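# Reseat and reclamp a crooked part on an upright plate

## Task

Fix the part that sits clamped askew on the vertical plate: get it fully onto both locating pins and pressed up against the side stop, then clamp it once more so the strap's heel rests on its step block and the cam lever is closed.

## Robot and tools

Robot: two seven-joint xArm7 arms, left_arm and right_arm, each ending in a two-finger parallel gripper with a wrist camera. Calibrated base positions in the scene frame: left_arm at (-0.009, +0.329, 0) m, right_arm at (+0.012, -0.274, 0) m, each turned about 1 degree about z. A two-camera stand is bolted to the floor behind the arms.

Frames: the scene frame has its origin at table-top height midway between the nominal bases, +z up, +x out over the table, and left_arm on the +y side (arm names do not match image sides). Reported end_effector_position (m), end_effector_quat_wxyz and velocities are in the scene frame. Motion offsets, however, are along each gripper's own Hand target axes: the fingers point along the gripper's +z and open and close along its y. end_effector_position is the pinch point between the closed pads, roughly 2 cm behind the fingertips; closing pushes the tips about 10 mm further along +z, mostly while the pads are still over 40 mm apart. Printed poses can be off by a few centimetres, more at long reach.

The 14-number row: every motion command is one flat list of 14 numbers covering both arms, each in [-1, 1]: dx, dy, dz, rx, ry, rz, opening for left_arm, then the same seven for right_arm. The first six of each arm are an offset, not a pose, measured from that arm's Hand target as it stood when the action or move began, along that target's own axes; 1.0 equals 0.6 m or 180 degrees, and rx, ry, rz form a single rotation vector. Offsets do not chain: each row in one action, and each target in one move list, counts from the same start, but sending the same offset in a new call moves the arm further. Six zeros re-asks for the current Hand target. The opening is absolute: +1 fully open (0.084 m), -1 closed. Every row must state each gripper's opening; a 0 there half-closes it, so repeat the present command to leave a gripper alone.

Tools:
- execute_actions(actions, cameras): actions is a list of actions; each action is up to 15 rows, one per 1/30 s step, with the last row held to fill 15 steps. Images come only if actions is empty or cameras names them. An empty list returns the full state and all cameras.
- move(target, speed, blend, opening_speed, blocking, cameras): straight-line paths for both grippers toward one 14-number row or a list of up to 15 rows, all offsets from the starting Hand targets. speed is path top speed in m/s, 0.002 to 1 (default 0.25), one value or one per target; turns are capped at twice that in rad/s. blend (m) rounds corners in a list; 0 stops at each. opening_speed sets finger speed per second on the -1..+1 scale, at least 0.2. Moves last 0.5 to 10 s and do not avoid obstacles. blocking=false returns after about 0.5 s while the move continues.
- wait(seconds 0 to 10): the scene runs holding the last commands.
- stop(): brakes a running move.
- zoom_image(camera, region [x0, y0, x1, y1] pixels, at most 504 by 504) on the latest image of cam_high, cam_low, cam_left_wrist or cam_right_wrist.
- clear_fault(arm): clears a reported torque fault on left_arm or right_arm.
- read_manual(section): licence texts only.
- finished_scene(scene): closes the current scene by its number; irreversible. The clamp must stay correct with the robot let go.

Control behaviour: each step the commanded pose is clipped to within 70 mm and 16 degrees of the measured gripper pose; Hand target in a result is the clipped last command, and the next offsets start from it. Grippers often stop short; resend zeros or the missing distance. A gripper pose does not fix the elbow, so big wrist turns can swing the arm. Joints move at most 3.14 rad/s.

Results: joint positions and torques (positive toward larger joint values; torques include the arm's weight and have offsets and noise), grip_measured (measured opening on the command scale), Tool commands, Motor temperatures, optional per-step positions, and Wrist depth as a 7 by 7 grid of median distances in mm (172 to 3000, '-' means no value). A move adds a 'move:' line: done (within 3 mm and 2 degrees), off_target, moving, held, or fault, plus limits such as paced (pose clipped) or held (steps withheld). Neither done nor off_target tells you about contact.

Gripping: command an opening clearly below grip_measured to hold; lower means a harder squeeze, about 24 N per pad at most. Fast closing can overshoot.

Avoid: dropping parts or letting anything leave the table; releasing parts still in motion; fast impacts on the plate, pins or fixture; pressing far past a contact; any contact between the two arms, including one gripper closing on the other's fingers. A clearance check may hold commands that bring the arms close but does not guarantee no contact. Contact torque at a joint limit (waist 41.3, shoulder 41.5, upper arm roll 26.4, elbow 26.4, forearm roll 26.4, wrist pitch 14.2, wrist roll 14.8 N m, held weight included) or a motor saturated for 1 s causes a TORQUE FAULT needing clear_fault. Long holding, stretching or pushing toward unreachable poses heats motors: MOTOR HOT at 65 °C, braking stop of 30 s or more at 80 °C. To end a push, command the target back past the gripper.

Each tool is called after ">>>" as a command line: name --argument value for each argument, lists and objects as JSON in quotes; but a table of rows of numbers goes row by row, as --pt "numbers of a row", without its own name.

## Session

>>> execute_actions --actions '[]'

Scene clock: 0.00 s.
left_arm: end_effector_position=(+0.1897, -0.0115, +0.2705) grip_measured=+1.00 end_effector_quat_wxyz=(+0.018, +0.922, -0.332, +0.197) | right_arm: end_effector_position=(+0.6951, -0.3106, +0.3557) grip_measured=+1.00 end_effector_quat_wxyz=(+0.002, +0.689, -0.568, +0.450)
Joint positions: left_arm=[-0.929 -0.529 -0.19 0.643 0.205 0.864 -0.55 0.084] | right_arm=[0.017 0.263 0.053 1.49 -1.011 0.747 2.074 0.084]
Joint velocities: within noise
Joint torques (N m): no reading
Motor temperatures (°C): left_arm=[36 40 35 42 32 33 38] | right_arm=[40 35 34 39 37 32 40]
Wrist depth (mm): cam_left_wrist=[300 374 531 523 512 507 498 / 483 413 503 496 488 482 474 / 471 476 477 471 468 458 453 / 467 466 461 454 448 441 437 / 454 449 444 437 431 425 419 / 435 429 424 420 413 410 404 / 417 411 407 403 398 392 389] | cam_right_wrist=[- - 2839 2664 2547 2372 2242 / - 1369 1493 2828 2654 2364 743 / - 1366 2923 2556 2439 742 662 / 1237 1217 2696 2348 2132 687 612 / 1190 2547 2465 1790 1924 611 556 / 1121 2405 1799 1694 600 570 521 / 2492 1607 1574 1611 572 530 489]
Hand target: left_arm +0.1897, -0.0115, +0.2705; +0.018, +0.922, -0.332, +0.197 | right_arm +0.6951, -0.3106, +0.3557; +0.002, +0.689, -0.568, +0.450
Tool commands: left_gripper/opening=+1.0 right_gripper/opening=+1.0
camera_calibration:
cam_left_wrist: T_world_to_cam=[[-0.612219, -0.785595, -0.0896022, 0.167845], [-0.703833, 0.593094, -0.390971, 0.314191], [0.360288, -0.176295, -0.916031, 0.305456], [0, 0, 0, 1]] pos_world=[0.213843, -0.000636067, 0.417686]
cam_right_wrist: T_world_to_cam=[[-0.792602, -0.340538, -0.505782, 0.647128], [0.0632493, 0.779113, -0.623685, 0.486241], [0.60645, -0.526324, -0.595988, -0.246769], [0, 0, 0, 1]] pos_world=[0.631814, -0.288346, 0.483495]

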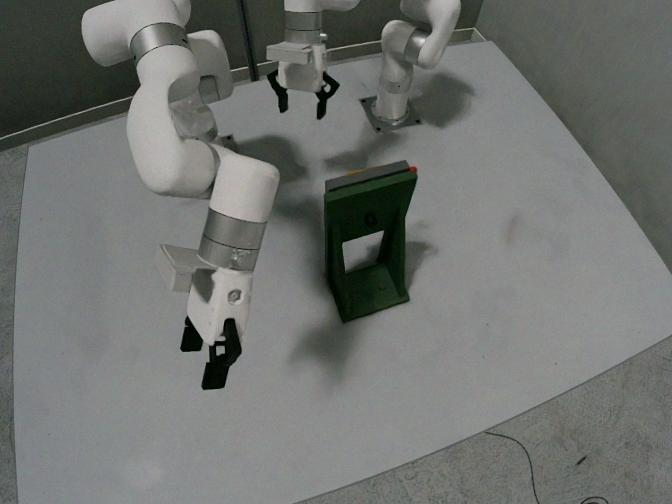

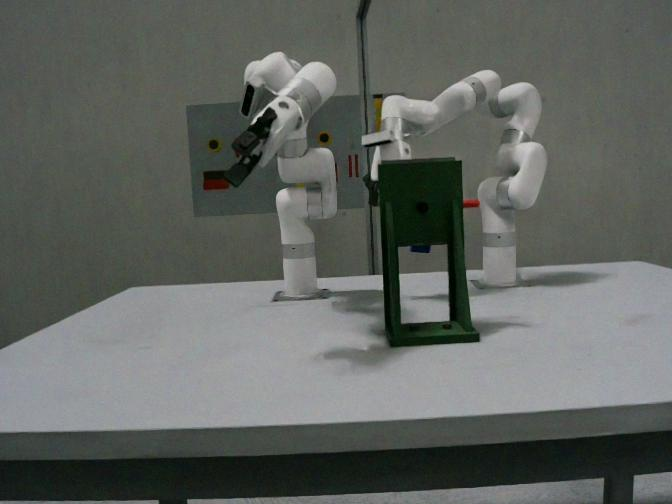

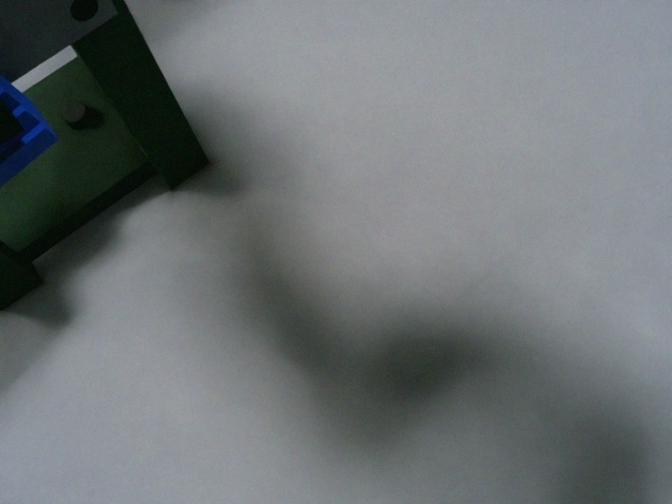

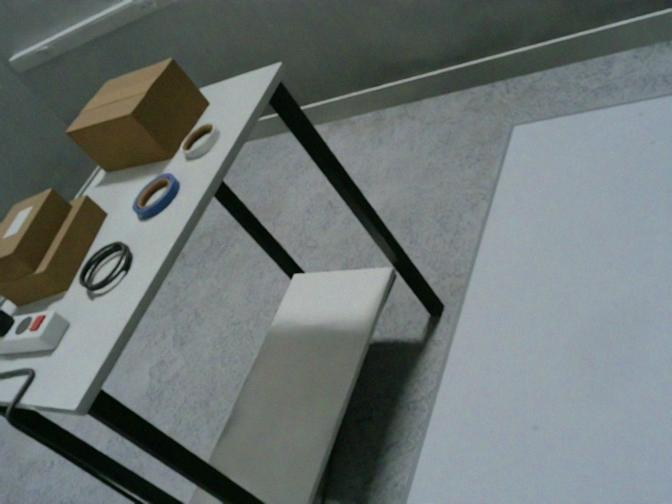

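>>> move --target '[0.1265,-0.3593,-0.1263,0.0452,-0.0384,0.2908,-0.3,-0.0108,0.4928,-0.3597,0.1361,-0.3245,0.6485,0.6]' --speed 0.4 --cameras '["cam_left_wrist","cam_high"]'

Scene clock: 76.80 s.
left_arm: end_effector_position=(+0.3459, +0.1198, +0.3871) grip_measured=-0.32 end_effector_quat_wxyz=(-0.150, +0.698, -0.683, +0.154) | right_arm: end_effector_position=(+0.3768, -0.3008, +0.3320) grip_measured=+0.59 end_effector_quat_wxyz=(+0.653, -0.103, +0.747, -0.065)
Joint positions: left_arm=[-0.949 -0.518 0.221 0.978 0.434 1.187 0.686 0.03] | right_arm=[-0.134 -0.723 -0.312 -0.075 -0.497 -0.786 3 0.069]
Joint torques (N m): left_arm=[-6.01 -2.98 0.38 29.79 2.88 -0.59 0.65] | right_arm=[-8.08 3.29 2.92 13.9 -1.83 -1.33 -2.33]
Motor temperatures (°C): left_arm=[36 40 35 49 32 33 38] | right_arm=[40 37 34 48 37 33 40]
Wrist depth (mm): cam_left_wrist=[227 211 236 569 541 513 484 / - 211 232 330 530 512 482 / - 210 226 263 527 510 479 / - 209 227 269 527 510 480 / - 209 228 312 525 509 480 / - 208 272 560 533 508 478 / 708 653 602 570 532 501 476] | cam_right_wrist=[- 733 677 641 593 566 533 / - - - - 735 678 639 / 1593 1578 1767 - - - - / - - - - - - - / - - - - - - - / - - - - - - - / - - - - - - -]
Hand target: left_arm +0.3459, +0.1198, +0.3872; -0.150, +0.698, -0.683, +0.154 (not the last commanded pose) | right_arm +0.3768, -0.3008, +0.3320; +0.653, -0.103, +0.747, -0.065 (not the last commanded pose)
Off the commanded pose: left_arm 0.006 m, 1 deg | right_arm 0.047 m, 16 deg.
move: held (right_arm; a check stopped the path), off_target (left_arm; braked when a check withheld steps of right_arm); limits=held
pose unreachable (right arm): on one or more control steps of this call, first in action 0 (counted from 0), this arm could not follow its commanded pose, so it was not sent that pose on those steps. It may still have moved: this result reports where it is.
cause: moving toward the commanded pose would bring two parts of the arm too close to each other (joints 2 (shoulder) to 6 (wrist pitch) lie between them).
camera_calibration:
cam_left_wrist: T_world_to_cam=[[-0.908977, -0.0341811, -0.415442, 0.515779], [-0.0236415, 0.999255, -0.0304882, -0.0315745], [0.416174, -0.0178914, -0.909109, 0.338213], [0, 0, 0, 1]] pos_world=[0.327329, 0.055232, 0.520786]
Images, in order (width x height): cam_high 672x504, cam_left_wrist 672x504.

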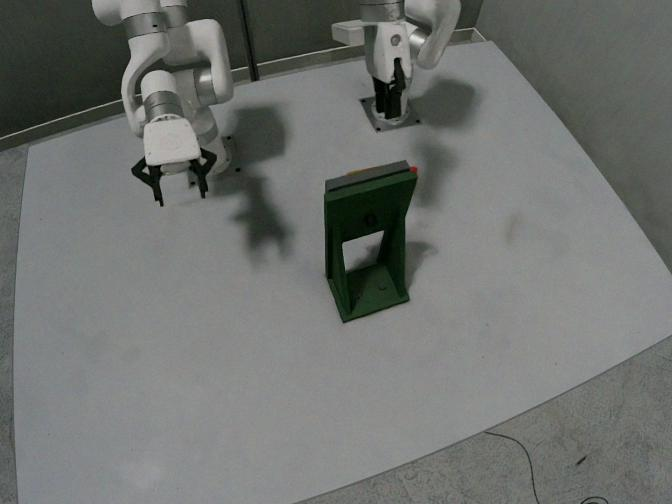

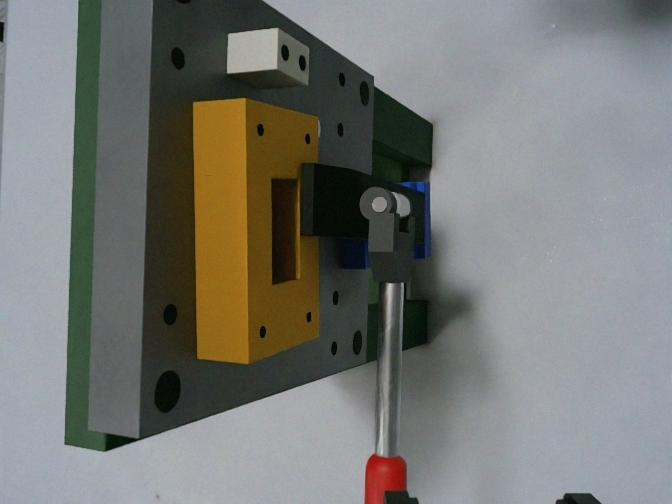

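>>> move --target '[0,0,0,0,0,0,-0.3,-0.1002,-0.0617,0.5185,-0.1149,0.285,-0.5717,0.6]' --speed 0.45

Scene clock: 133.70 s.
left_arm: end_effector_position=(+0.3459, +0.1198, +0.3872) grip_measured=-0.32 end_effector_quat_wxyz=(-0.150, +0.698, -0.683, +0.154) | right_arm: end_effector_position=(+0.6948, -0.3109, +0.3557) grip_measured=+0.59 end_effector_quat_wxyz=(+0.002, +0.689, -0.568, +0.450)
Joint positions: left_arm=[-0.949 -0.518 0.221 0.978 0.434 1.187 0.686 0.03] | right_arm=[-0.037 0.264 0.116 1.491 -1.03 0.759 2.082 0.069]
Joint torques (N m): left_arm=[-5.88 -2.67 0.53 29.69 0.31 -0.56 0.83] | right_arm=[8.07 -15.03 2.17 16.98 1.53 0.08 -2.42]
Wrist depth (mm): cam_left_wrist=[227 211 237 567 539 513 482 / - 210 232 329 531 511 483 / - 210 226 262 529 513 480 / - 209 227 268 524 511 480 / - 209 228 312 526 508 480 / - 209 272 559 530 509 479 / 708 654 602 570 533 501 478] | cam_right_wrist=[- - 2828 2654 2510 2340 2206 / - 1380 1487 2935 2634 2372 746 / - 1383 2839 2706 2465 744 660 / 1250 1220 2727 2317 2165 682 611 / 1168 2604 2439 1767 1898 613 555 / 1107 2372 1818 1715 600 570 520 / 2474 2020 1626 1557 570 533 490]
Hand target: left_arm +0.3459, +0.1198, +0.3872; -0.150, +0.698, -0.683, +0.154 | right_arm +0.6948, -0.3109, +0.3557; +0.002, +0.689, -0.568, +0.450
Off the commanded pose: left_arm 0.000 m, 0 deg | right_arm 0.000 m, 0 deg.
move: done

>>> move --pt "0 0 0 0 0 0 -0.3 -0.0363 0.4805 -0.3767 0.2745 0.1151 -0.2727 0.6" --pt "0 0 0 0 0 0 -0.3 -0.4253 0.4452 -0.6693 0.2745 0.1151 -0.2727 0.6" --speed 0.4 --blend '[0.05,0]' --cameras '["cam_right_wrist"]'

Scene clock: 151.07 s.
left_arm: end_effector_position=(+0.3459, +0.1198, +0.3872) grip_measured=-0.32 end_effector_quat_wxyz=(-0.150, +0.698, -0.683, +0.154) | right_arm: end_effector_position=(+0.3522, -0.2390, +0.3172) grip_measured=+0.60 end_effector_quat_wxyz=(+0.005, +0.711, -0.009, +0.703)
Joint positions: left_arm=[-0.949 -0.518 0.221 0.978 0.434 1.187 0.686 0.03] | right_arm=[0.057 -1.242 0.041 0.051 -2.734 0.284 2.795 0.069]
Joint torques (N m): left_arm=[-5.94 -3.23 0.68 29.7 0.13 -0.42 0.68] | right_arm=[7.53 6.63 -1.67 16.67 -1.64 5.02 2.27]
Wrist depth (mm): cam_left_wrist=[226 211 237 566 539 512 482 / - 211 232 330 531 512 482 / - 210 226 263 527 510 482 / - 209 227 269 526 508 480 / - 209 227 312 524 510 478 / - 208 272 560 533 508 478 / 708 654 600 571 532 499 477] | cam_right_wrist=[- - - - - - - / - - - - - - - / - - - - - - - / - - - - - - - / - - - - - - - / - - - - - 1634 1657 / - - - - - 1509 1474]
Hand target: left_arm +0.3459, +0.1198, +0.3872; -0.150, +0.698, -0.683, +0.154 | right_arm +0.3523, -0.2389, +0.3172; +0.005, +0.711, -0.009, +0.703 (not the last commanded pose)
Off the commanded pose: left_arm 0.000 m, 0 deg | right_arm 0.261 m, 1 deg.
move: held (right_arm; a check stopped the path); path passed 1 of 2 targets; limits=paced,held
pose unreachable (right arm): on one or more control steps of this call, first in action 0 (counted from 0), this arm could not follow its commanded pose, so it was not sent that pose on those steps. It may still have moved: this result reports where it is.
cause: moving toward the commanded pose would bring two parts of the arm too close to each other (joints 2 (shoulder) to 6 (wrist pitch) lie between them).
camera_calibration:
cam_right_wrist: T_world_to_cam=[[-0.0338398, -0.99933, -0.0139598, -0.20039], [-0.00273967, 0.0140605, -0.999897, 0.387845], [0.999424, -0.033798, -0.00321364, -0.232791], [0, 0, 0, 1]] pos_world=[0.226938, -0.213577, 0.38426]
Images, in order (width x height): cam_right_wrist 672x504.

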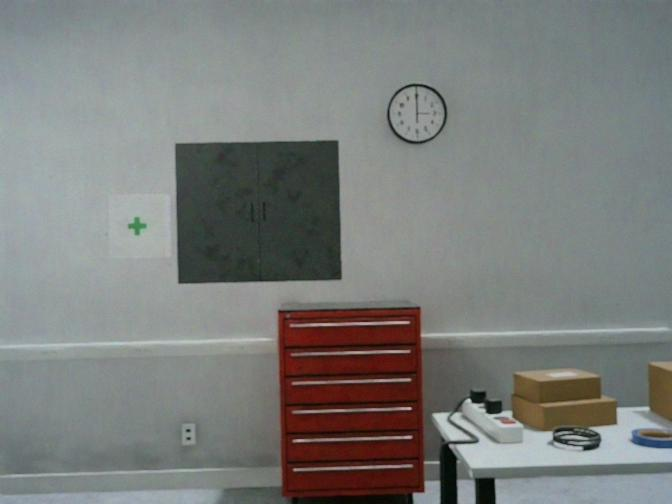

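>>> move --pt "0 0 0 0 0 0 -0.3 0.172 0.102 0.413 -0.2745 -0.1151 0.2727 0.6" --pt "0 0 0 0 0 0 -0.3 0.222 -0.148 0.047 0.333 0 0 0.6" --speed 0.5 --blend '[0.05,0]'

Scene clock: 221.83 s.
left_arm: end_effector_position=(+0.3459, +0.1198, +0.3872) grip_measured=-0.32 end_effector_quat_wxyz=(-0.150, +0.698, -0.683, +0.154) | right_arm: end_effector_position=(+0.3838, -0.1515, +0.4505) grip_measured=+0.60 end_effector_quat_wxyz=(-0.351, +0.619, +0.343, +0.613)
Joint positions: left_arm=[-0.949 -0.518 0.221 0.978 0.434 1.187 0.686 0.03] | right_arm=[-0.007 -0.174 -0.392 0.703 -1.509 -1.396 0.867 0.069]
Joint torques (N m): left_arm=[-5.91 -3.2 0.61 29.74 0.24 -0.58 0.76] | right_arm=[8.07 -4.4 -1.02 13.03 -0.12 -3.99 -2.45]
Wrist depth (mm): cam_left_wrist=[226 211 237 567 538 511 484 / - 211 232 330 527 511 481 / - 210 226 263 530 510 481 / - 210 227 268 526 511 480 / - 209 228 312 526 509 480 / - 209 272 560 532 508 478 / 707 650 603 570 531 499 478] | cam_right_wrist=[1979 2158 2356 2510 2851 - - / 1957 2145 2279 2448 2816 - - / 1968 2132 2317 2439 2839 - - / 1940 2112 2356 2483 2771 - - / 332 2099 2309 2492 2749 - - / 311 2044 2294 2501 2749 - - / 329 2112 2317 2483 2749 - -]
Hand target: left_arm +0.3459, +0.1198, +0.3872; -0.150, +0.698, -0.683, +0.154 | right_arm +0.3838, -0.1515, +0.4505; -0.351, +0.619, +0.343, +0.613
Off the commanded pose: left_arm 0.000 m, 0 deg | right_arm 0.000 m, 0 deg.
move: done; limits=paced

>>> move --target '[0,0,0,0,0,0,-0.3,-0.0508,0.4373,-0.0352,-0.5797,0.0414,0.3325,0.6]' --speed 0.5

Scene clock: 313.03 s.
left_arm: end_effector_position=(+0.3459, +0.1198, +0.3872) grip_measured=-0.32 end_effector_quat_wxyz=(-0.150, +0.698, -0.683, +0.154) | right_arm: end_effector_position=(+0.5970, -0.3051, +0.4165) grip_measured=+0.59 end_effector_quat_wxyz=(+0.008, +0.686, -0.576, +0.444)
Joint positions: left_arm=[-0.949 -0.518 0.221 0.978 0.434 1.187 0.686 0.03] | right_arm=[-0.619 -0.104 0.692 1.235 -0.836 0.804 1.954 0.069]
Joint torques (N m): left_arm=[-5.83 -3.28 0.43 29.69 0.31 -0.5 0.69] | right_arm=[7.85 -5.96 0.82 16.96 -2.11 -0.24 2.23]
Wrist depth (mm): cam_left_wrist=[227 211 237 566 540 514 484 / - 211 233 330 530 514 481 / - 210 226 263 528 510 481 / - 209 227 268 527 509 480 / - 209 228 312 527 512 479 / - 208 272 561 534 508 479 / 710 649 603 570 532 499 477] | cam_right_wrist=[- 2935 2782 2685 2510 2364 2235 / - 1607 - 2923 2634 2474 2220 / - 1471 - 2706 2422 805 741 / 1358 1386 2771 2348 809 733 687 / 1292 2717 2457 1930 742 685 625 / 1168 2431 1852 1741 686 639 586 / 2414 1611 1711 687 639 595 549]
Hand target: left_arm +0.3459, +0.1198, +0.3872; -0.150, +0.698, -0.683, +0.154 | right_arm +0.5970, -0.3051, +0.4164; +0.008, +0.686, -0.576, +0.444
Off the commanded pose: left_arm 0.000 m, 0 deg | right_arm 0.000 m, 0 deg.
move: done; limits=paced

>>> move --pt "-0.3 0.009 -0.06 0 0 0 -0.3 0.132 0.01 0.0345 0.008 0.2193 -0.1863 0.6" --pt "-0.3 0.009 -0.06 0 0 0 -0.3 -0.105 -0.0008 -0.3362 0.3527 0.2611 -0.1972 0.6" --speed 0.5 --blend '[0.03,0]'

Scene clock: 371.60 s.
left_arm: end_effector_position=(+0.3223, +0.2997, +0.4155) grip_measured=-0.32 end_effector_quat_wxyz=(-0.150, +0.698, -0.683, +0.154) | right_arm: end_effector_position=(+0.4800, -0.1502, +0.4999) grip_measured=+0.60 end_effector_quat_wxyz=(+0.000, +0.500, +0.000, +0.866)
Joint positions: left_arm=[-0.817 -0.913 0.37 0.872 0.52 1.372 0.993 0.03] | right_arm=[-0.421 -0.68 0.722 0.551 -2.675 0.952 3.151 0.069]
Joint torques (N m): left_arm=[5.8 -4.6 -1.85 27.08 3.16 -0.76 0.85] | right_arm=[7.64 -5.64 -6.36 10.74 -1.71 5.91 2.47]
Motor temperatures (°C): left_arm=[36 40 35 53 32 33 37] | right_arm=[40 35 34 53 36 32 40]
Wrist depth (mm): cam_left_wrist=[742 698 357 380 569 540 509 / 744 694 643 571 566 541 510 / 735 698 641 607 565 542 506 / 737 694 640 607 566 537 506 / 750 687 638 603 564 537 505 / 751 687 635 602 565 537 505 / 743 689 637 601 561 529 504] | cam_right_wrist=[2309 2340 2356 2364 2325 2364 2356 / 2604 2595 2634 2654 2654 2595 2644 / - - - - - - - / - - - - - - - / - - - - - - - / - - - - - - - / - - - - - - -]
Hand target: left_arm +0.3223, +0.2997, +0.4155; -0.150, +0.698, -0.683, +0.154 | right_arm +0.4800, -0.1502, +0.4999; +0.000, +0.500, +0.000, +0.866
Off the commanded pose: left_arm 0.000 m, 0 deg | right_arm 0.000 m, 0 deg.
move: done

>>> move --target '[0,0,0,0,0,0,-0.3,0.0512,-0.3,-0.3553,0,-0.1667,0,0.6]' --speed 0.4 --cameras '["cam_right_wrist"]'

Scene clock: 389.47 s.
left_arm: end_effector_position=(+0.3223, +0.2997, +0.4155) grip_measured=-0.32 end_effector_quat_wxyz=(-0.150, +0.698, -0.683, +0.154) | right_arm: end_effector_position=(+0.2800, +0.0299, +0.4201) grip_measured=+0.60 end_effector_quat_wxyz=(+0.000, +0.707, +0.000, +0.707)
Joint positions: left_arm=[-0.817 -0.913 0.37 0.872 0.52 1.372 0.993 0.03] | right_arm=[0.141 -1.096 0.901 0.505 -1.002 0.57 1.82 0.069]
Joint torques (N m): left_arm=[5.6 -4.35 -2.02 26.91 3.06 -0.75 0.74] | right_arm=[-8.24 7.5 -6.23 12.92 2.19 2.69 -2.21]
Wrist depth (mm): cam_left_wrist=[745 702 357 379 569 542 509 / 745 694 645 573 565 539 508 / 736 691 641 607 568 539 508 / 739 689 639 604 566 536 506 / 749 689 639 604 563 535 505 / 747 686 636 603 563 536 505 / 749 686 634 602 562 526 503] | cam_right_wrist=[- - - - - - - / - - - - - - - / - - - - - - - / - - - - - - - / - - - - - - - / - - - - - - - / - - - - - - 1642]
Hand target: left_arm +0.3223, +0.2997, +0.4155; -0.150, +0.698, -0.683, +0.154 | right_arm +0.2801, +0.0299, +0.4201; +0.000, +0.707, +0.000, +0.707
Off the commanded pose: left_arm 0.000 m, 0 deg | right_arm 0.000 m, 0 deg.
move: done; limits=paced
camera_calibration:
cam_right_wrist: T_world_to_cam=[[-0.0147439, -0.999852, -0.00881671, 0.0599126], [0.00916174, 0.00868221, -0.99992, 0.483539], [0.999849, -0.0148235, 0.00903237, -0.157094], [0, 0, 0, 1]] pos_world=[0.153524, 0.0533769, 0.485448]
Images, in order (width x height): cam_right_wrist 672x504.

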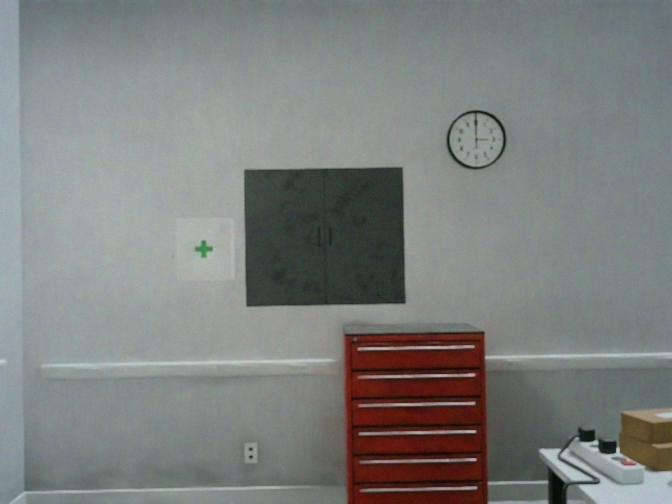

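>>> move --target '[0,0,0,0,0,0,-0.3,-0.283,-0.0,-0.09,0,0,0,0.6]' --speed 0.4 --cameras '["cam_right_wrist"]'

>>> zoom_image --camera "cam_right_wrist" --region '[150, 100, 550, 500]'

Scene clock: 401.20 s.
left_arm: end_effector_position=(+0.3223, +0.2997, +0.4155) grip_measured=-0.32 end_effector_quat_wxyz=(-0.150, +0.698, -0.683, +0.154) | right_arm: end_effector_position=(+0.2260, +0.0300, +0.2503) grip_measured=+0.60 end_effector_quat_wxyz=(+0.000, +0.707, +0.000, +0.707)
Joint positions: left_arm=[-0.817 -0.913 0.37 0.872 0.52 1.372 0.993 0.03] | right_arm=[0.188 -1.086 1.44 0.366 -0.819 0.715 2.215 0.069]
Joint torques (N m): left_arm=[5.5 -4.23 -2.08 26.87 2.98 -0.64 0.84] | right_arm=[-8.06 8.62 -7.03 7.7 1.77 3.79 2.24]
Wrist depth (mm): cam_left_wrist=[742 699 356 381 570 542 509 / 740 696 643 568 567 541 509 / 738 693 644 604 565 541 508 / 735 691 638 605 566 538 506 / 746 689 640 607 565 539 505 / 749 689 637 602 564 536 507 / 745 684 637 602 560 527 504] | cam_right_wrist=[- - - - - - - / - - - - - - - / - - - - - - - / - - 360 340 341 383 - / - - 358 339 339 362 - / - 312 312 315 359 359 1638 / - - 377 358 359 360 -]
Hand target: left_arm +0.3223, +0.2997, +0.4155; -0.150, +0.698, -0.683, +0.154 | right_arm +0.2260, +0.0300, +0.2503; +0.000, +0.707, +0.000, +0.707
Off the commanded pose: left_arm 0.000 m, 0 deg | right_arm 0.000 m, 0 deg.
move: done; limits=paced
camera_calibration:
cam_right_wrist: T_world_to_cam=[[-0.0148448, -0.999851, -0.00881655, 0.0577298], [0.00906262, 0.00868262, -0.999921, 0.314356], [0.999849, -0.0149235, 0.00893238, -0.10153], [0, 0, 0, 1]] pos_world=[0.0995229, 0.0534766, 0.315747]
Images, in order (width x height): cam_right_wrist 672x504.

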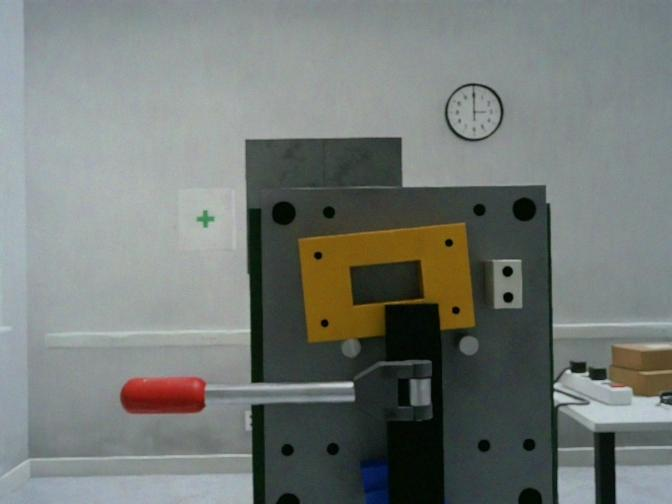

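Scaled by 1.260 from the camera's 672x504 image, which has a finer 960x720 frame.

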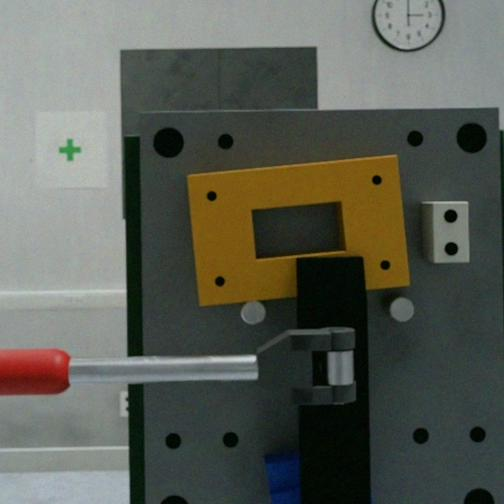

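>>> move --pt "0 0 0 0 0 0 -0.3 -0.12 0.0 0.1 0 0 -0.7 0.7" --pt "0.3 -0.009 0.06 0 0 0 -0.3 -0.12 0 0.123 0 0 -0.98 0.7" --speed 0.4 --blend '[0.02,0]' --cameras '["cam_left_wrist","cam_right_wrist"]'

Scene clock: 428.53 s.
left_arm: end_effector_position=(+0.3459, +0.1198, +0.3872) grip_measured=-0.32 end_effector_quat_wxyz=(-0.150, +0.698, -0.683, +0.154) | right_arm: end_effector_position=(+0.2998, +0.0300, +0.1783) grip_measured=+0.70 end_effector_quat_wxyz=(+0.707, +0.022, +0.707, +0.022)
Joint positions: left_arm=[-0.946 -0.518 0.219 0.978 0.432 1.186 0.687 0.03] | right_arm=[-0.349 -0.762 1.755 0.48 -1.389 0.84 -0.285 0.073]
Joint torques (N m): left_arm=[-5.89 -3.39 -3.85 29.64 -2.02 -3.97 -0.91] | right_arm=[-8.18 9.92 -5.99 8.13 1.79 4.66 -2.3]
Motor temperatures (°C): left_arm=[36 40 35 52 32 33 37] | right_arm=[40 35 36 45 36 33 40]
Wrist depth (mm): cam_left_wrist=[226 211 237 565 540 512 483 / - 210 232 330 531 512 483 / - 209 226 263 529 512 482 / - 209 227 268 525 510 481 / - 209 228 311 524 511 480 / - 208 272 562 534 508 479 / 705 652 603 567 531 499 476] | cam_right_wrist=[300 307 308 326 326 307 370 / 408 375 307 392 358 451 552 / 643 307 406 771 - 307 - / 1673 - 323 - - 306 - / - - 308 - - 307 - / - - 306 286 273 306 - / - - 285 285 269 285 -]
Hand target: left_arm +0.3459, +0.1198, +0.3872; -0.150, +0.698, -0.683, +0.154 | right_arm +0.2998, +0.0300, +0.1783; +0.707, +0.022, +0.707, +0.022
Off the commanded pose: left_arm 0.000 m, 0 deg | right_arm 0.000 m, 0 deg.
move: done
camera_calibration:
cam_left_wrist: T_world_to_cam=[[-0.908979, -0.0341321, -0.415443, 0.515781], [-0.023597, 0.999257, -0.0304677, -0.0316996], [0.416174, -0.0178913, -0.909109, 0.338215], [0, 0, 0, 1]] pos_world=[0.327329, 0.0553318, 0.520786]
cam_right_wrist: T_world_to_cam=[[-0.0143759, 0.997327, 0.0716339, -0.0163316], [0.00994023, -0.0714952, 0.997391, -0.112215], [0.999847, 0.0150505, -0.00888586, -0.172274], [0, 0, 0, 1]] pos_world=[0.173129, 0.0108579, 0.111562]
Images, in order (width x height): cam_left_wrist 672x504, cam_right_wrist 672x504.

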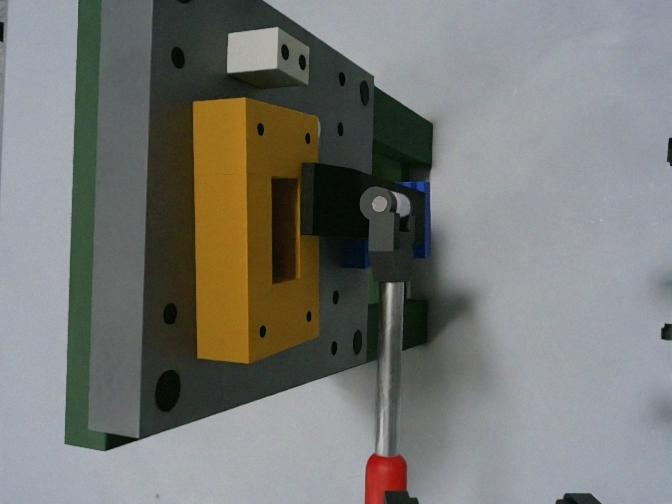

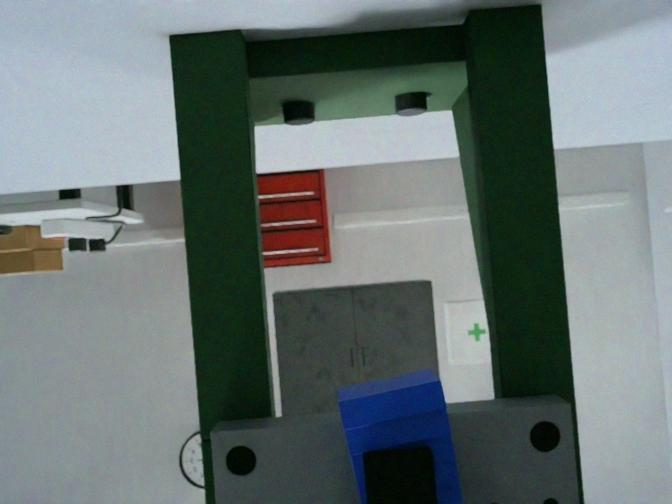

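>>> move --target '[0,0,0,0,0,0,-0.3,0,-0.0158,0.1667,0,0,-0.02,0.7]' --speed 0.3 --cameras '["cam_left_wrist","cam_right_wrist"]'

>>> zoom_image --camera "cam_left_wrist" --region '[280, 100, 580, 325]'

Scene clock: 451.83 s.
left_arm: end_effector_position=(+0.3459, +0.1198, +0.3872) grip_measured=-0.32 end_effector_quat_wxyz=(-0.150, +0.698, -0.683, +0.154) | right_arm: end_effector_position=(+0.3997, +0.0205, +0.1776) grip_measured=+0.70 end_effector_quat_wxyz=(+0.707, +0.000, +0.707, +0.000)
Joint positions: left_arm=[-0.946 -0.518 0.219 0.978 0.432 1.186 0.687 0.03] | right_arm=[-0.744 -0.864 1.786 0.611 -1.755 0.678 -0.1 0.073]
Joint torques (N m): left_arm=[-5.99 -3.12 -3.94 29.63 -1.87 -3.97 -0.9] | right_arm=[-8.3 3.33 -7.64 7.94 -1.81 1.29 2.15]
Wrist depth (mm): cam_left_wrist=[227 211 237 570 539 511 482 / - 211 232 329 490 333 305 / - 210 226 263 529 519 292 / - 209 226 268 524 518 292 / - 209 228 311 335 320 292 / - 209 272 563 534 508 471 / 708 652 603 567 531 501 477] | cam_right_wrist=[324 207 207 279 279 282 206 / 451 207 206 468 475 - 206 / - 206 206 - - - 206 / - 206 - - - - 205 / - 206 - - - - 205 / - 206 - - - - 205 / - 205 205 - - - 204]
Hand target: left_arm +0.3459, +0.1198, +0.3872; -0.150, +0.698, -0.683, +0.154 | right_arm +0.3998, +0.0205, +0.1776; +0.707, +0.000, +0.707, +0.000
Off the commanded pose: left_arm 0.000 m, 0 deg | right_arm 0.000 m, 0 deg.
move: done
camera_calibration:
cam_left_wrist: T_world_to_cam=[[-0.90898, -0.0340903, -0.415443, 0.515776], [-0.023559, 0.999259, -0.0304503, -0.031621], [0.416173, -0.0178912, -0.909109, 0.338214], [0, 0, 0, 1]] pos_world=[0.327329, 0.0552316, 0.520786]
cam_right_wrist: T_world_to_cam=[[-0.014336, 0.999858, 0.0088242, 0.00570216], [0.0100581, -0.00868046, 0.999912, -0.115111], [0.999847, 0.0144235, -0.00993224, -0.271931], [0, 0, 0, 1]] pos_world=[0.273129, -0.00277836, 0.112349]
Images, in order (width x height): cam_left_wrist 672x504, cam_right_wrist 672x504.

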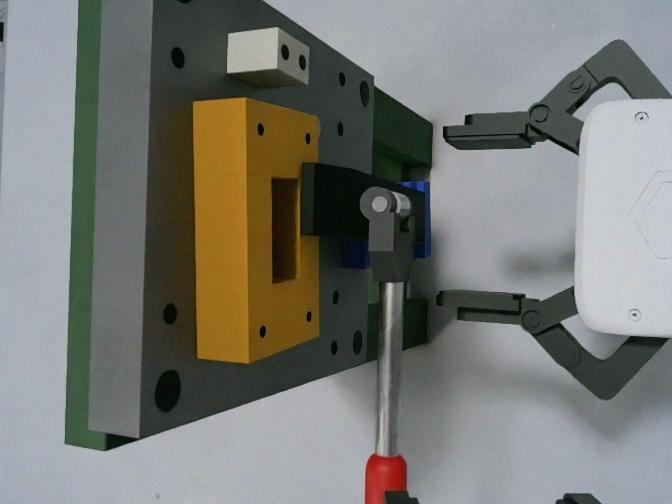

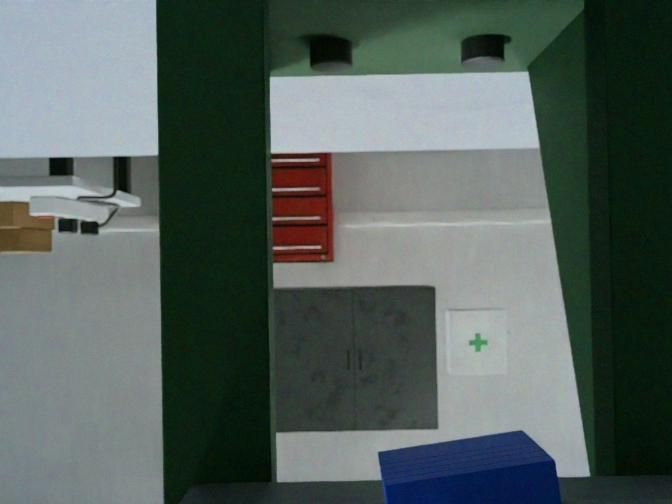

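Scaled by 1.680 from the camera's 672x504 image, which has a finer 960x720 frame.

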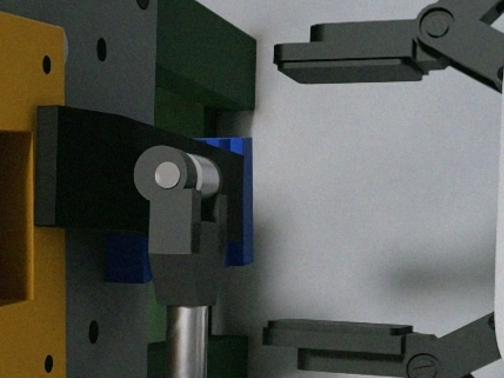

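>>> move --pt "0 0 0 0 0 0 -0.3 0 0.003 0.0617 0 0 0 0.7" --pt "0 0 0 0 0 0 -0.3 0 0.003 0.0617 0 0 0 0.15" --speed 0.12 --opening_speed 0.7 --cameras '["cam_left_wrist"]'

>>> zoom_image --camera "cam_left_wrist" --region '[320, 100, 520, 310]'

Scene clock: 484.23 s.
left_arm: end_effector_position=(+0.3459, +0.1198, +0.3872) grip_measured=-0.32 end_effector_quat_wxyz=(-0.150, +0.698, -0.683, +0.154) | right_arm: end_effector_position=(+0.4367, +0.0226, +0.1775) grip_measured=+0.15 end_effector_quat_wxyz=(+0.707, +0.000, +0.707, +0.000)
Joint positions: left_arm=[-0.946 -0.518 0.219 0.978 0.432 1.186 0.687 0.03] | right_arm=[-0.895 -0.895 1.819 0.698 -1.859 0.646 -0.029 0.051]
Joint torques (N m): left_arm=[-5.86 -3.13 -3.9 29.67 -1.9 -3.6 -0.94] | right_arm=[-12.04 4.75 -17.07 -1.08 1 3.12 2.15]
Wrist depth (mm): cam_left_wrist=[227 211 237 566 539 514 482 / - 211 232 330 448 330 300 / - 210 225 263 343 307 292 / - 209 227 269 340 306 291 / - 209 227 310 335 311 293 / - 209 272 560 532 502 478 / 710 651 602 568 531 499 477] | cam_right_wrist=[- - 260 254 280 251 184 / - - 409 468 473 - 185 / - - - - - - - / - - - - - - - / - - - - - - - / - - - - - - - / - - - - - - -]
Hand target: left_arm +0.3459, +0.1198, +0.3872; -0.150, +0.698, -0.683, +0.154 | right_arm +0.4368, +0.0223, +0.1776; +0.707, +0.000, +0.707, +0.000
Off the commanded pose: left_arm 0.000 m, 0 deg | right_arm 0.000 m, 0 deg.
move: done
camera_calibration:
cam_left_wrist: T_world_to_cam=[[-0.90898, -0.0340903, -0.415443, 0.515776], [-0.023559, 0.999259, -0.0304503, -0.031621], [0.416173, -0.0178912, -0.909109, 0.338214], [0, 0, 0, 1]] pos_world=[0.327329, 0.0552316, 0.520786]
Images, in order (width x height): cam_left_wrist 672x504.

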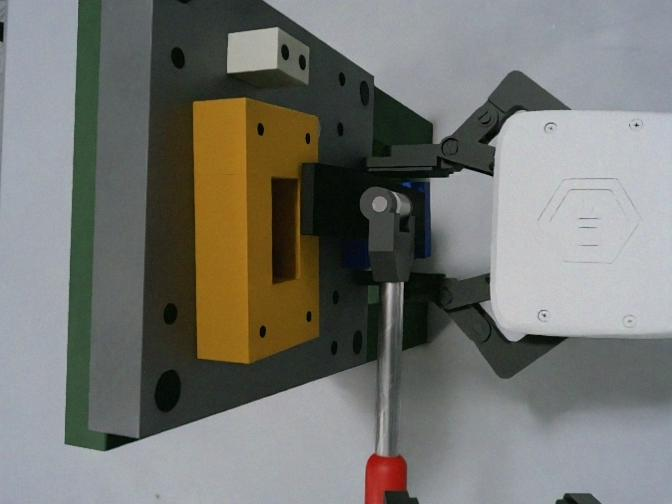

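Scaled by 2.400 from the camera's 672x504 image, which has a finer 960x720 frame.

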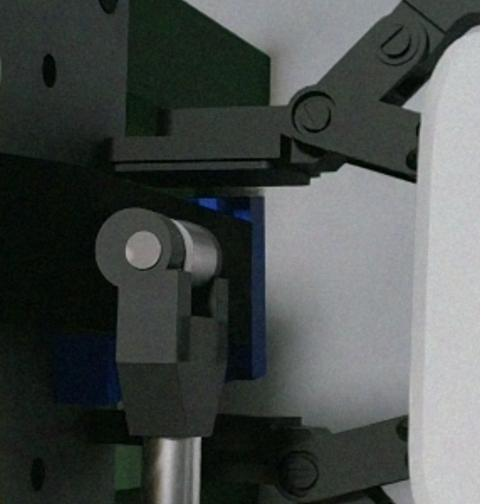

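>>> move --pt "0 0 0 0 0 0 -0.3 0 0 -0.009 0 0 0 0.15" --pt "0 0 0 0 0 0 -0.3 0 0 -0.009 0 0 0 0.03" --speed 0.05 --opening_speed 0.4 --cameras '["cam_left_wrist"]'

>>> zoom_image --camera "cam_left_wrist" --region '[320, 100, 520, 310]'

Scene clock: 500.13 s.
left_arm: end_effector_position=(+0.3459, +0.1198, +0.3872) grip_measured=-0.32 end_effector_quat_wxyz=(-0.150, +0.698, -0.683, +0.154) | right_arm: end_effector_position=(+0.4314, +0.0223, +0.1776) grip_measured=+0.02 end_effector_quat_wxyz=(+0.707, +0.000, +0.707, +0.000)
Joint positions: left_arm=[-0.946 -0.518 0.219 0.978 0.432 1.186 0.687 0.03] | right_arm=[-0.874 -0.891 1.814 0.685 -1.844 0.65 -0.039 0.045]
Joint torques (N m): left_arm=[-5.87 -3.15 -3.8 29.49 -1.88 -3.27 -0.78] | right_arm=[7.7 13 -11.63 3.21 1.73 4.97 -2.37]
Motor temperatures (°C): left_arm=[36 39 35 54 32 34 37] | right_arm=[41 35 43 43 36 34 40]
Wrist depth (mm): cam_left_wrist=[226 211 237 567 542 512 482 / - 211 232 330 528 330 300 / - 210 226 263 343 306 293 / - 210 226 269 341 305 291 / - 209 227 312 335 312 292 / - 209 272 561 534 500 478 / 709 649 601 571 531 500 476] | cam_right_wrist=[- 175 252 279 281 259 187 / - 175 251 470 475 - 188 / - 174 250 - - - 189 / - 174 - - - - 174 / - 174 - - - - 174 / - 174 - - - - 174 / - 174 189 - - - 174]
Hand target: left_arm +0.3459, +0.1198, +0.3872; -0.150, +0.698, -0.683, +0.154 | right_arm +0.4314, +0.0223, +0.1776; +0.707, +0.000, +0.707, +0.000
Off the commanded pose: left_arm 0.000 m, 0 deg | right_arm 0.000 m, 0 deg.
move: done
camera_calibration:
cam_left_wrist: T_world_to_cam=[[-0.90898, -0.0340903, -0.415443, 0.515776], [-0.023559, 0.999259, -0.0304503, -0.031621], [0.416173, -0.0178912, -0.909109, 0.338214], [0, 0, 0, 1]] pos_world=[0.327329, 0.0552316, 0.520786]
Images, in order (width x height): cam_left_wrist 672x504.

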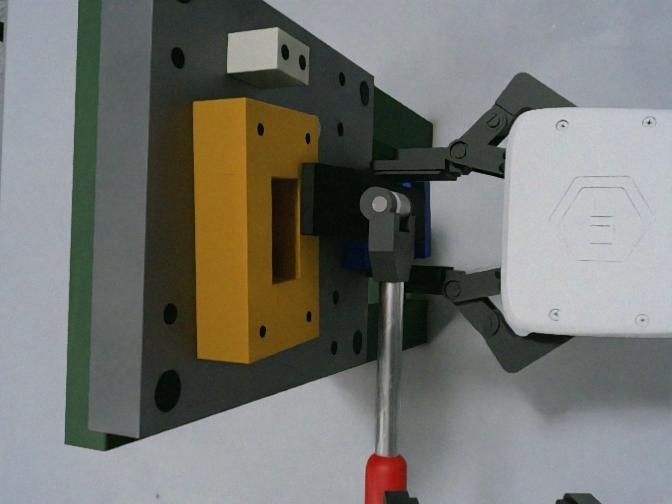

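Scaled by 2.400 from the camera's 672x504 image, which has a finer 960x720 frame.

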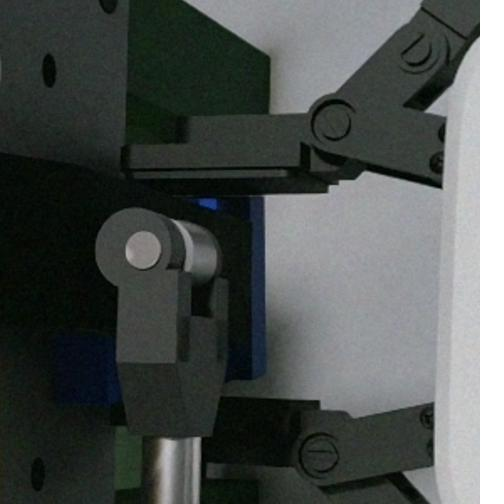

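>>> move --target '[0,0,0,0,0,0,-0.3,0,0,0,0,0,0,-0.1]' --opening_speed 0.4

Scene clock: 509.63 s.
left_arm: end_effector_position=(+0.3459, +0.1198, +0.3872) grip_measured=-0.32 end_effector_quat_wxyz=(-0.150, +0.698, -0.683, +0.154) | right_arm: end_effector_position=(+0.4314, +0.0224, +0.1776) grip_measured=-0.01 end_effector_quat_wxyz=(+0.707, +0.000, +0.707, +0.000)
Joint positions: left_arm=[-0.946 -0.518 0.219 0.978 0.432 1.186 0.687 0.03] | right_arm=[-0.874 -0.891 1.814 0.685 -1.844 0.65 -0.039 0.044]
Joint torques (N m): left_arm=[-5.5 -3.23 -3.91 29.68 -1.85 -3.08 -0.77] | right_arm=[0.64 12.61 -11.64 3.49 1.68 4.91 -0.79]
Wrist depth (mm): cam_left_wrist=[226 211 237 567 539 511 483 / - 210 232 330 529 329 300 / - 210 226 263 342 306 292 / - 209 227 269 341 305 291 / - 209 227 313 335 312 293 / - 209 272 561 534 501 477 / 708 650 599 571 532 500 477] | cam_right_wrist=[- 175 253 279 281 258 187 / - 175 251 470 474 - 188 / - 175 250 - - - 189 / - 174 - - - - 190 / - 174 - - - - 174 / - 174 - - - - 174 / - 174 190 - - - 174]
Hand target: left_arm +0.3459, +0.1198, +0.3872; -0.150, +0.698, -0.683, +0.154 | right_arm +0.4314, +0.0223, +0.1776; +0.707, +0.000, +0.707, +0.000
Off the commanded pose: left_arm 0.000 m, 0 deg | right_arm 0.000 m, 0 deg.
move: done

>>> move --target '[0.0133,-0.0162,0.19,0,0,0,-0.3,0,0,0,0,0,0,-0.1]' --speed 0.25 --cameras '["cam_left_wrist"]'

Scene clock: 532.30 s.
left_arm: end_effector_position=(+0.4028, +0.1119, +0.2879) grip_measured=-0.32 end_effector_quat_wxyz=(-0.150, +0.698, -0.683, +0.154) | right_arm: end_effector_position=(+0.4314, +0.0223, +0.1776) grip_measured=-0.01 end_effector_quat_wxyz=(+0.707, +0.000, +0.707, +0.000)
Joint positions: left_arm=[-0.922 -0.33 0.335 0.848 0.47 0.847 0.684 0.03] | right_arm=[-0.874 -0.891 1.814 0.685 -1.844 0.65 -0.039 0.044]
Joint torques (N m): left_arm=[-0.33 -7.9 0.71 29.88 -2.19 -4.02 0.81] | right_arm=[-13.19 12.21 -9.81 6.12 0.63 5.07 2.96]
Wrist depth (mm): cam_left_wrist=[- - - 204 427 421 220 / - - - 222 325 223 215 / - - - - - 234 195 / - - - - - - 194 / - - - - - 221 194 / - - - - 251 - 217 / - - - 211 422 409 383] | cam_right_wrist=[- 175 252 279 281 258 187 / - 175 252 469 475 - 188 / - 175 250 - - - 189 / - 174 - - - - 190 / - 174 - - - - 174 / - 174 - - - - 174 / - 174 190 - - - 174]
Hand target: left_arm +0.4028, +0.1119, +0.2879; -0.150, +0.698, -0.683, +0.154 | right_arm +0.4314, +0.0223, +0.1776; +0.707, +0.000, +0.707, +0.000
Off the commanded pose: left_arm 0.000 m, 0 deg | right_arm 0.000 m, 0 deg.
move: done
camera_calibration:
cam_left_wrist: T_world_to_cam=[[-0.908973, -0.0342721, -0.415443, 0.52598], [-0.0237657, 0.999254, -0.0304354, -0.0253378], [0.416176, -0.0177917, -0.90911, 0.224112], [0, 0, 0, 1]] pos_world=[0.384229, 0.0473327, 0.421486]
Images, in order (width x height): cam_left_wrist 672x504.

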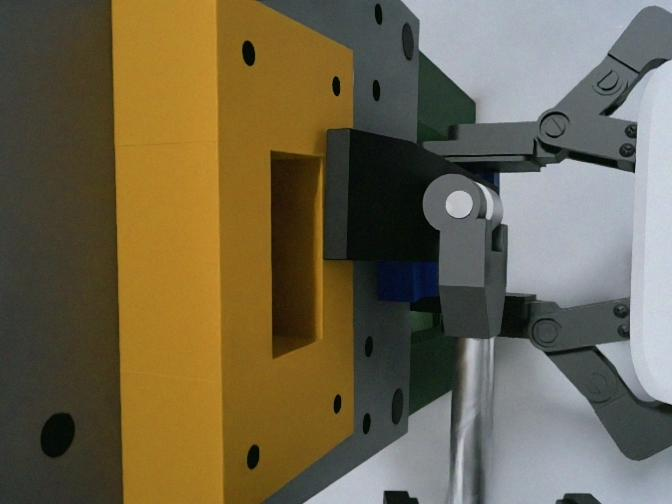

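>>> move --pt "0 0.0017 0.0583 0 0 0 -0.3 0 0 0 0 0 0 -0.1" --pt "0 0.0017 0.0583 0 0 0 -0.55 0 0 0 0 0 0 -0.1" --pt "0.0043 0.0314 0.0444 0 -0.0352 -0.0755 -0.55 0 0 0 0 0 0 -0.1" --pt "0.0170 0.0591 0.0315 0 -0.0704 -0.1511 -0.55 0 0 0 0 0 0 -0.1" --speed '[0.1,0.1,0.07,0.08]' --blend '[0,0,0.01,0]' --cameras '["cam_left_wrist"]'

Scene clock: 556.03 s.
left_arm: end_effector_position=(+0.3787, +0.1008, +0.2559) grip_measured=-0.57 end_effector_quat_wxyz=(-0.183, +0.852, -0.479, +0.108) | right_arm: end_effector_position=(+0.4314, +0.0223, +0.1776) grip_measured=-0.01 end_effector_quat_wxyz=(+0.707, +0.000, +0.707, +0.000)
Joint positions: left_arm=[-0.893 -0.203 0.19 0.914 0.522 1.034 0.046 0.019] | right_arm=[-0.874 -0.891 1.814 0.685 -1.844 0.65 -0.039 0.044]
Joint torques (N m): left_arm=[-6.84 -10.48 -3.39 27.72 -2.67 0.42 -1.03] | right_arm=[-13.09 11.83 -9.86 5.82 -1.49 5.15 2.84]
Wrist depth (mm): cam_left_wrist=[- - - - - 276 358 / - - - - - 195 190 / - - - - - 380 - / - - - - - 379 - / - - 178 321 - 196 - / - 486 457 424 412 194 - / 528 485 466 425 - 196 -] | cam_right_wrist=[- 175 252 278 281 258 187 / - 175 251 469 474 - 188 / - 174 250 - - - 189 / - 174 - - - - 190 / - 174 - - - - 174 / - 174 - - - - 173 / - 174 190 - - - 174]
Hand target: left_arm +0.3787, +0.1008, +0.2559; -0.183, +0.852, -0.479, +0.108 | right_arm +0.4314, +0.0223, +0.1776; +0.707, +0.000, +0.707, +0.000
Off the commanded pose: left_arm 0.000 m, 0 deg | right_arm 0.000 m, 0 deg.
move: done
camera_calibration:
cam_left_wrist: T_world_to_cam=[[-0.772647, -0.484112, -0.410673, 0.482968], [-0.520212, 0.853594, -0.0275037, 0.186137], [0.363863, 0.192387, -0.911368, 0.204088], [0, 0, 0, 1]] pos_world=[0.395735, 0.0356615, 0.389461]
Images, in order (width x height): cam_left_wrist 672x504.

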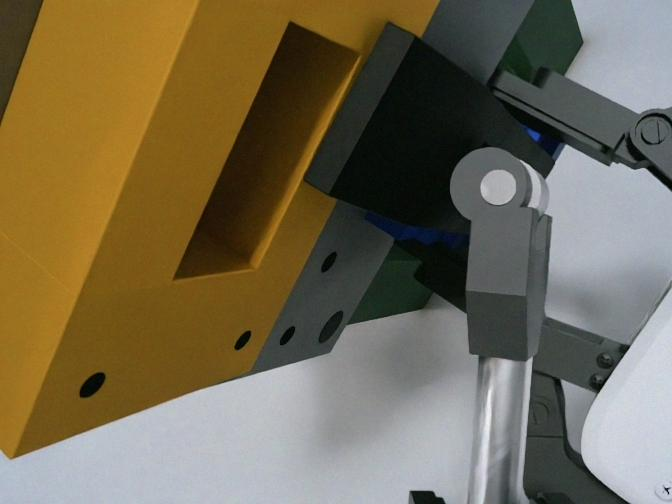

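>>> move --target '[0,0,0,-0.1389,0,0,-0.55,0,0,0,0,0,0,-0.1]' --speed 0.2

>>> move --pt "0.0077 0.0439 0 0 0 -0.1111 -0.55 0 0 0 0 0 0 -0.1" --pt "0.03 0.0825 0 0 0 -0.2222 -0.55 0 0 0 0 0 0 -0.1" --pt "0.0458 0.0983 0 0 0 -0.2778 -0.55 0 0 0 0 0 0 -0.1" --speed 0.08 --blend '[0.01,0.01,0]' --cameras '["cam_left_wrist"]'

Scene clock: 572.97 s.
left_arm: end_effector_position=(+0.3787, +0.1008, +0.2559) grip_measured=-0.57 end_effector_quat_wxyz=(+0.006, +0.871, -0.491, +0.002) | right_arm: end_effector_position=(+0.4314, +0.0223, +0.1776) grip_measured=-0.01 end_effector_quat_wxyz=(+0.707, +0.000, +0.707, +0.000)
Joint positions: left_arm=[-0.882 -0.095 0.363 1.098 0.024 1.184 0.477 0.019] | right_arm=[-0.874 -0.891 1.814 0.685 -1.844 0.65 -0.039 0.044]
Joint torques (N m): left_arm=[5.7 -12.76 1.47 28.92 -2.55 0.2 0.74] | right_arm=[-13.24 11.28 -9.93 6 -1.48 5.08 2.77]
Wrist depth (mm): cam_left_wrist=[- - - - - 388 389 / - - - - - 202 205 / - - - - - 201 184 / - - - - 386 - 182 / - - - - 386 187 181 / - - - - 200 181 182 / - 383 - - 202 184 182] | cam_right_wrist=[- 175 253 279 282 258 187 / - 175 251 470 477 - 188 / - 175 250 - - - 189 / - 174 - - - - 190 / - 174 - - - - 174 / - 174 - - - - 174 / - 174 190 - - - 174]
Hand target: left_arm +0.3787, +0.1008, +0.2559; +0.006, +0.871, -0.491, +0.002 | right_arm +0.4314, +0.0223, +0.1776; +0.707, +0.000, +0.707, +0.000
Off the commanded pose: left_arm 0.000 m, 0 deg | right_arm 0.000 m, 0 deg.
move: done

Scene clock: 578.93 s.
left_arm: end_effector_position=(+0.3424, +0.0468, +0.2567) grip_measured=-0.57 end_effector_quat_wxyz=(+0.006, +0.997, -0.077, -0.001) | right_arm: end_effector_position=(+0.4314, +0.0223, +0.1776) grip_measured=-0.10 end_effector_quat_wxyz=(+0.707, +0.000, +0.707, +0.000)
Joint positions: left_arm=[-0.901 -0.091 0.242 1.101 0.012 1.184 -0.53 0.019] | right_arm=[-0.874 -0.891 1.814 0.685 -1.844 0.65 -0.039 0.04]
Joint torques (N m): left_arm=[-6.02 -13.44 -2.59 29.27 -0.46 -0.05 -0.97] | right_arm=[6.56 12.23 -12.15 3.68 0.61 4.04 -1.94]
Wrist depth (mm): cam_left_wrist=[- - - - - - 388 / 384 384 - - - - 388 / 384 385 386 - - 202 388 / 384 384 - 386 386 196 389 / 384 386 202 204 388 196 204 / 385 385 202 181 181 182 183 / 386 386 - 183 182 181 183] | cam_right_wrist=[- 175 253 279 281 258 187 / - 175 251 471 476 - 188 / - 175 250 - - - 190 / - 174 - - - - 174 / - 174 - - - - 174 / - 174 - - - - 174 / - 173 189 - - - 174]
Hand target: left_arm +0.3424, +0.0468, +0.2567; +0.006, +0.997, -0.077, -0.001 | right_arm +0.4314, +0.0223, +0.1776; +0.707, +0.000, +0.707, +0.000
Off the commanded pose: left_arm 0.000 m, 0 deg | right_arm 0.000 m, 0 deg.
move: done
camera_calibration:
cam_left_wrist: T_world_to_cam=[[-0.142703, -0.989627, 0.0165689, 0.127382], [-0.989692, 0.142468, -0.0146125, 0.404111], [0.0121004, -0.0184833, -0.999756, 0.381299], [0, 0, 0, 1]] pos_world=[0.413509, 0.0755352, 0.385]
Images, in order (width x height): cam_left_wrist 672x504.

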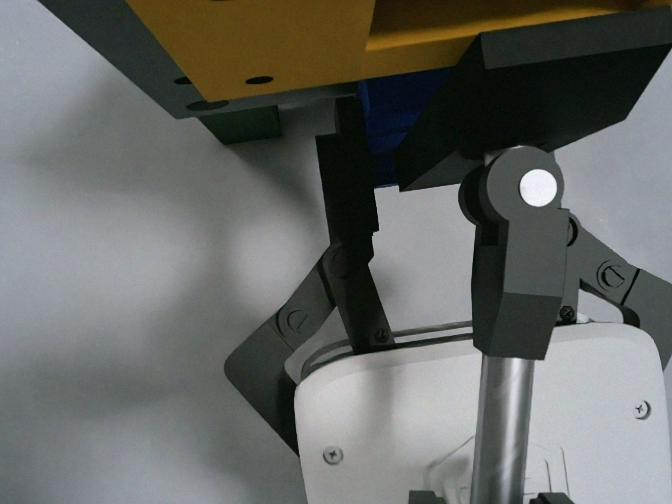

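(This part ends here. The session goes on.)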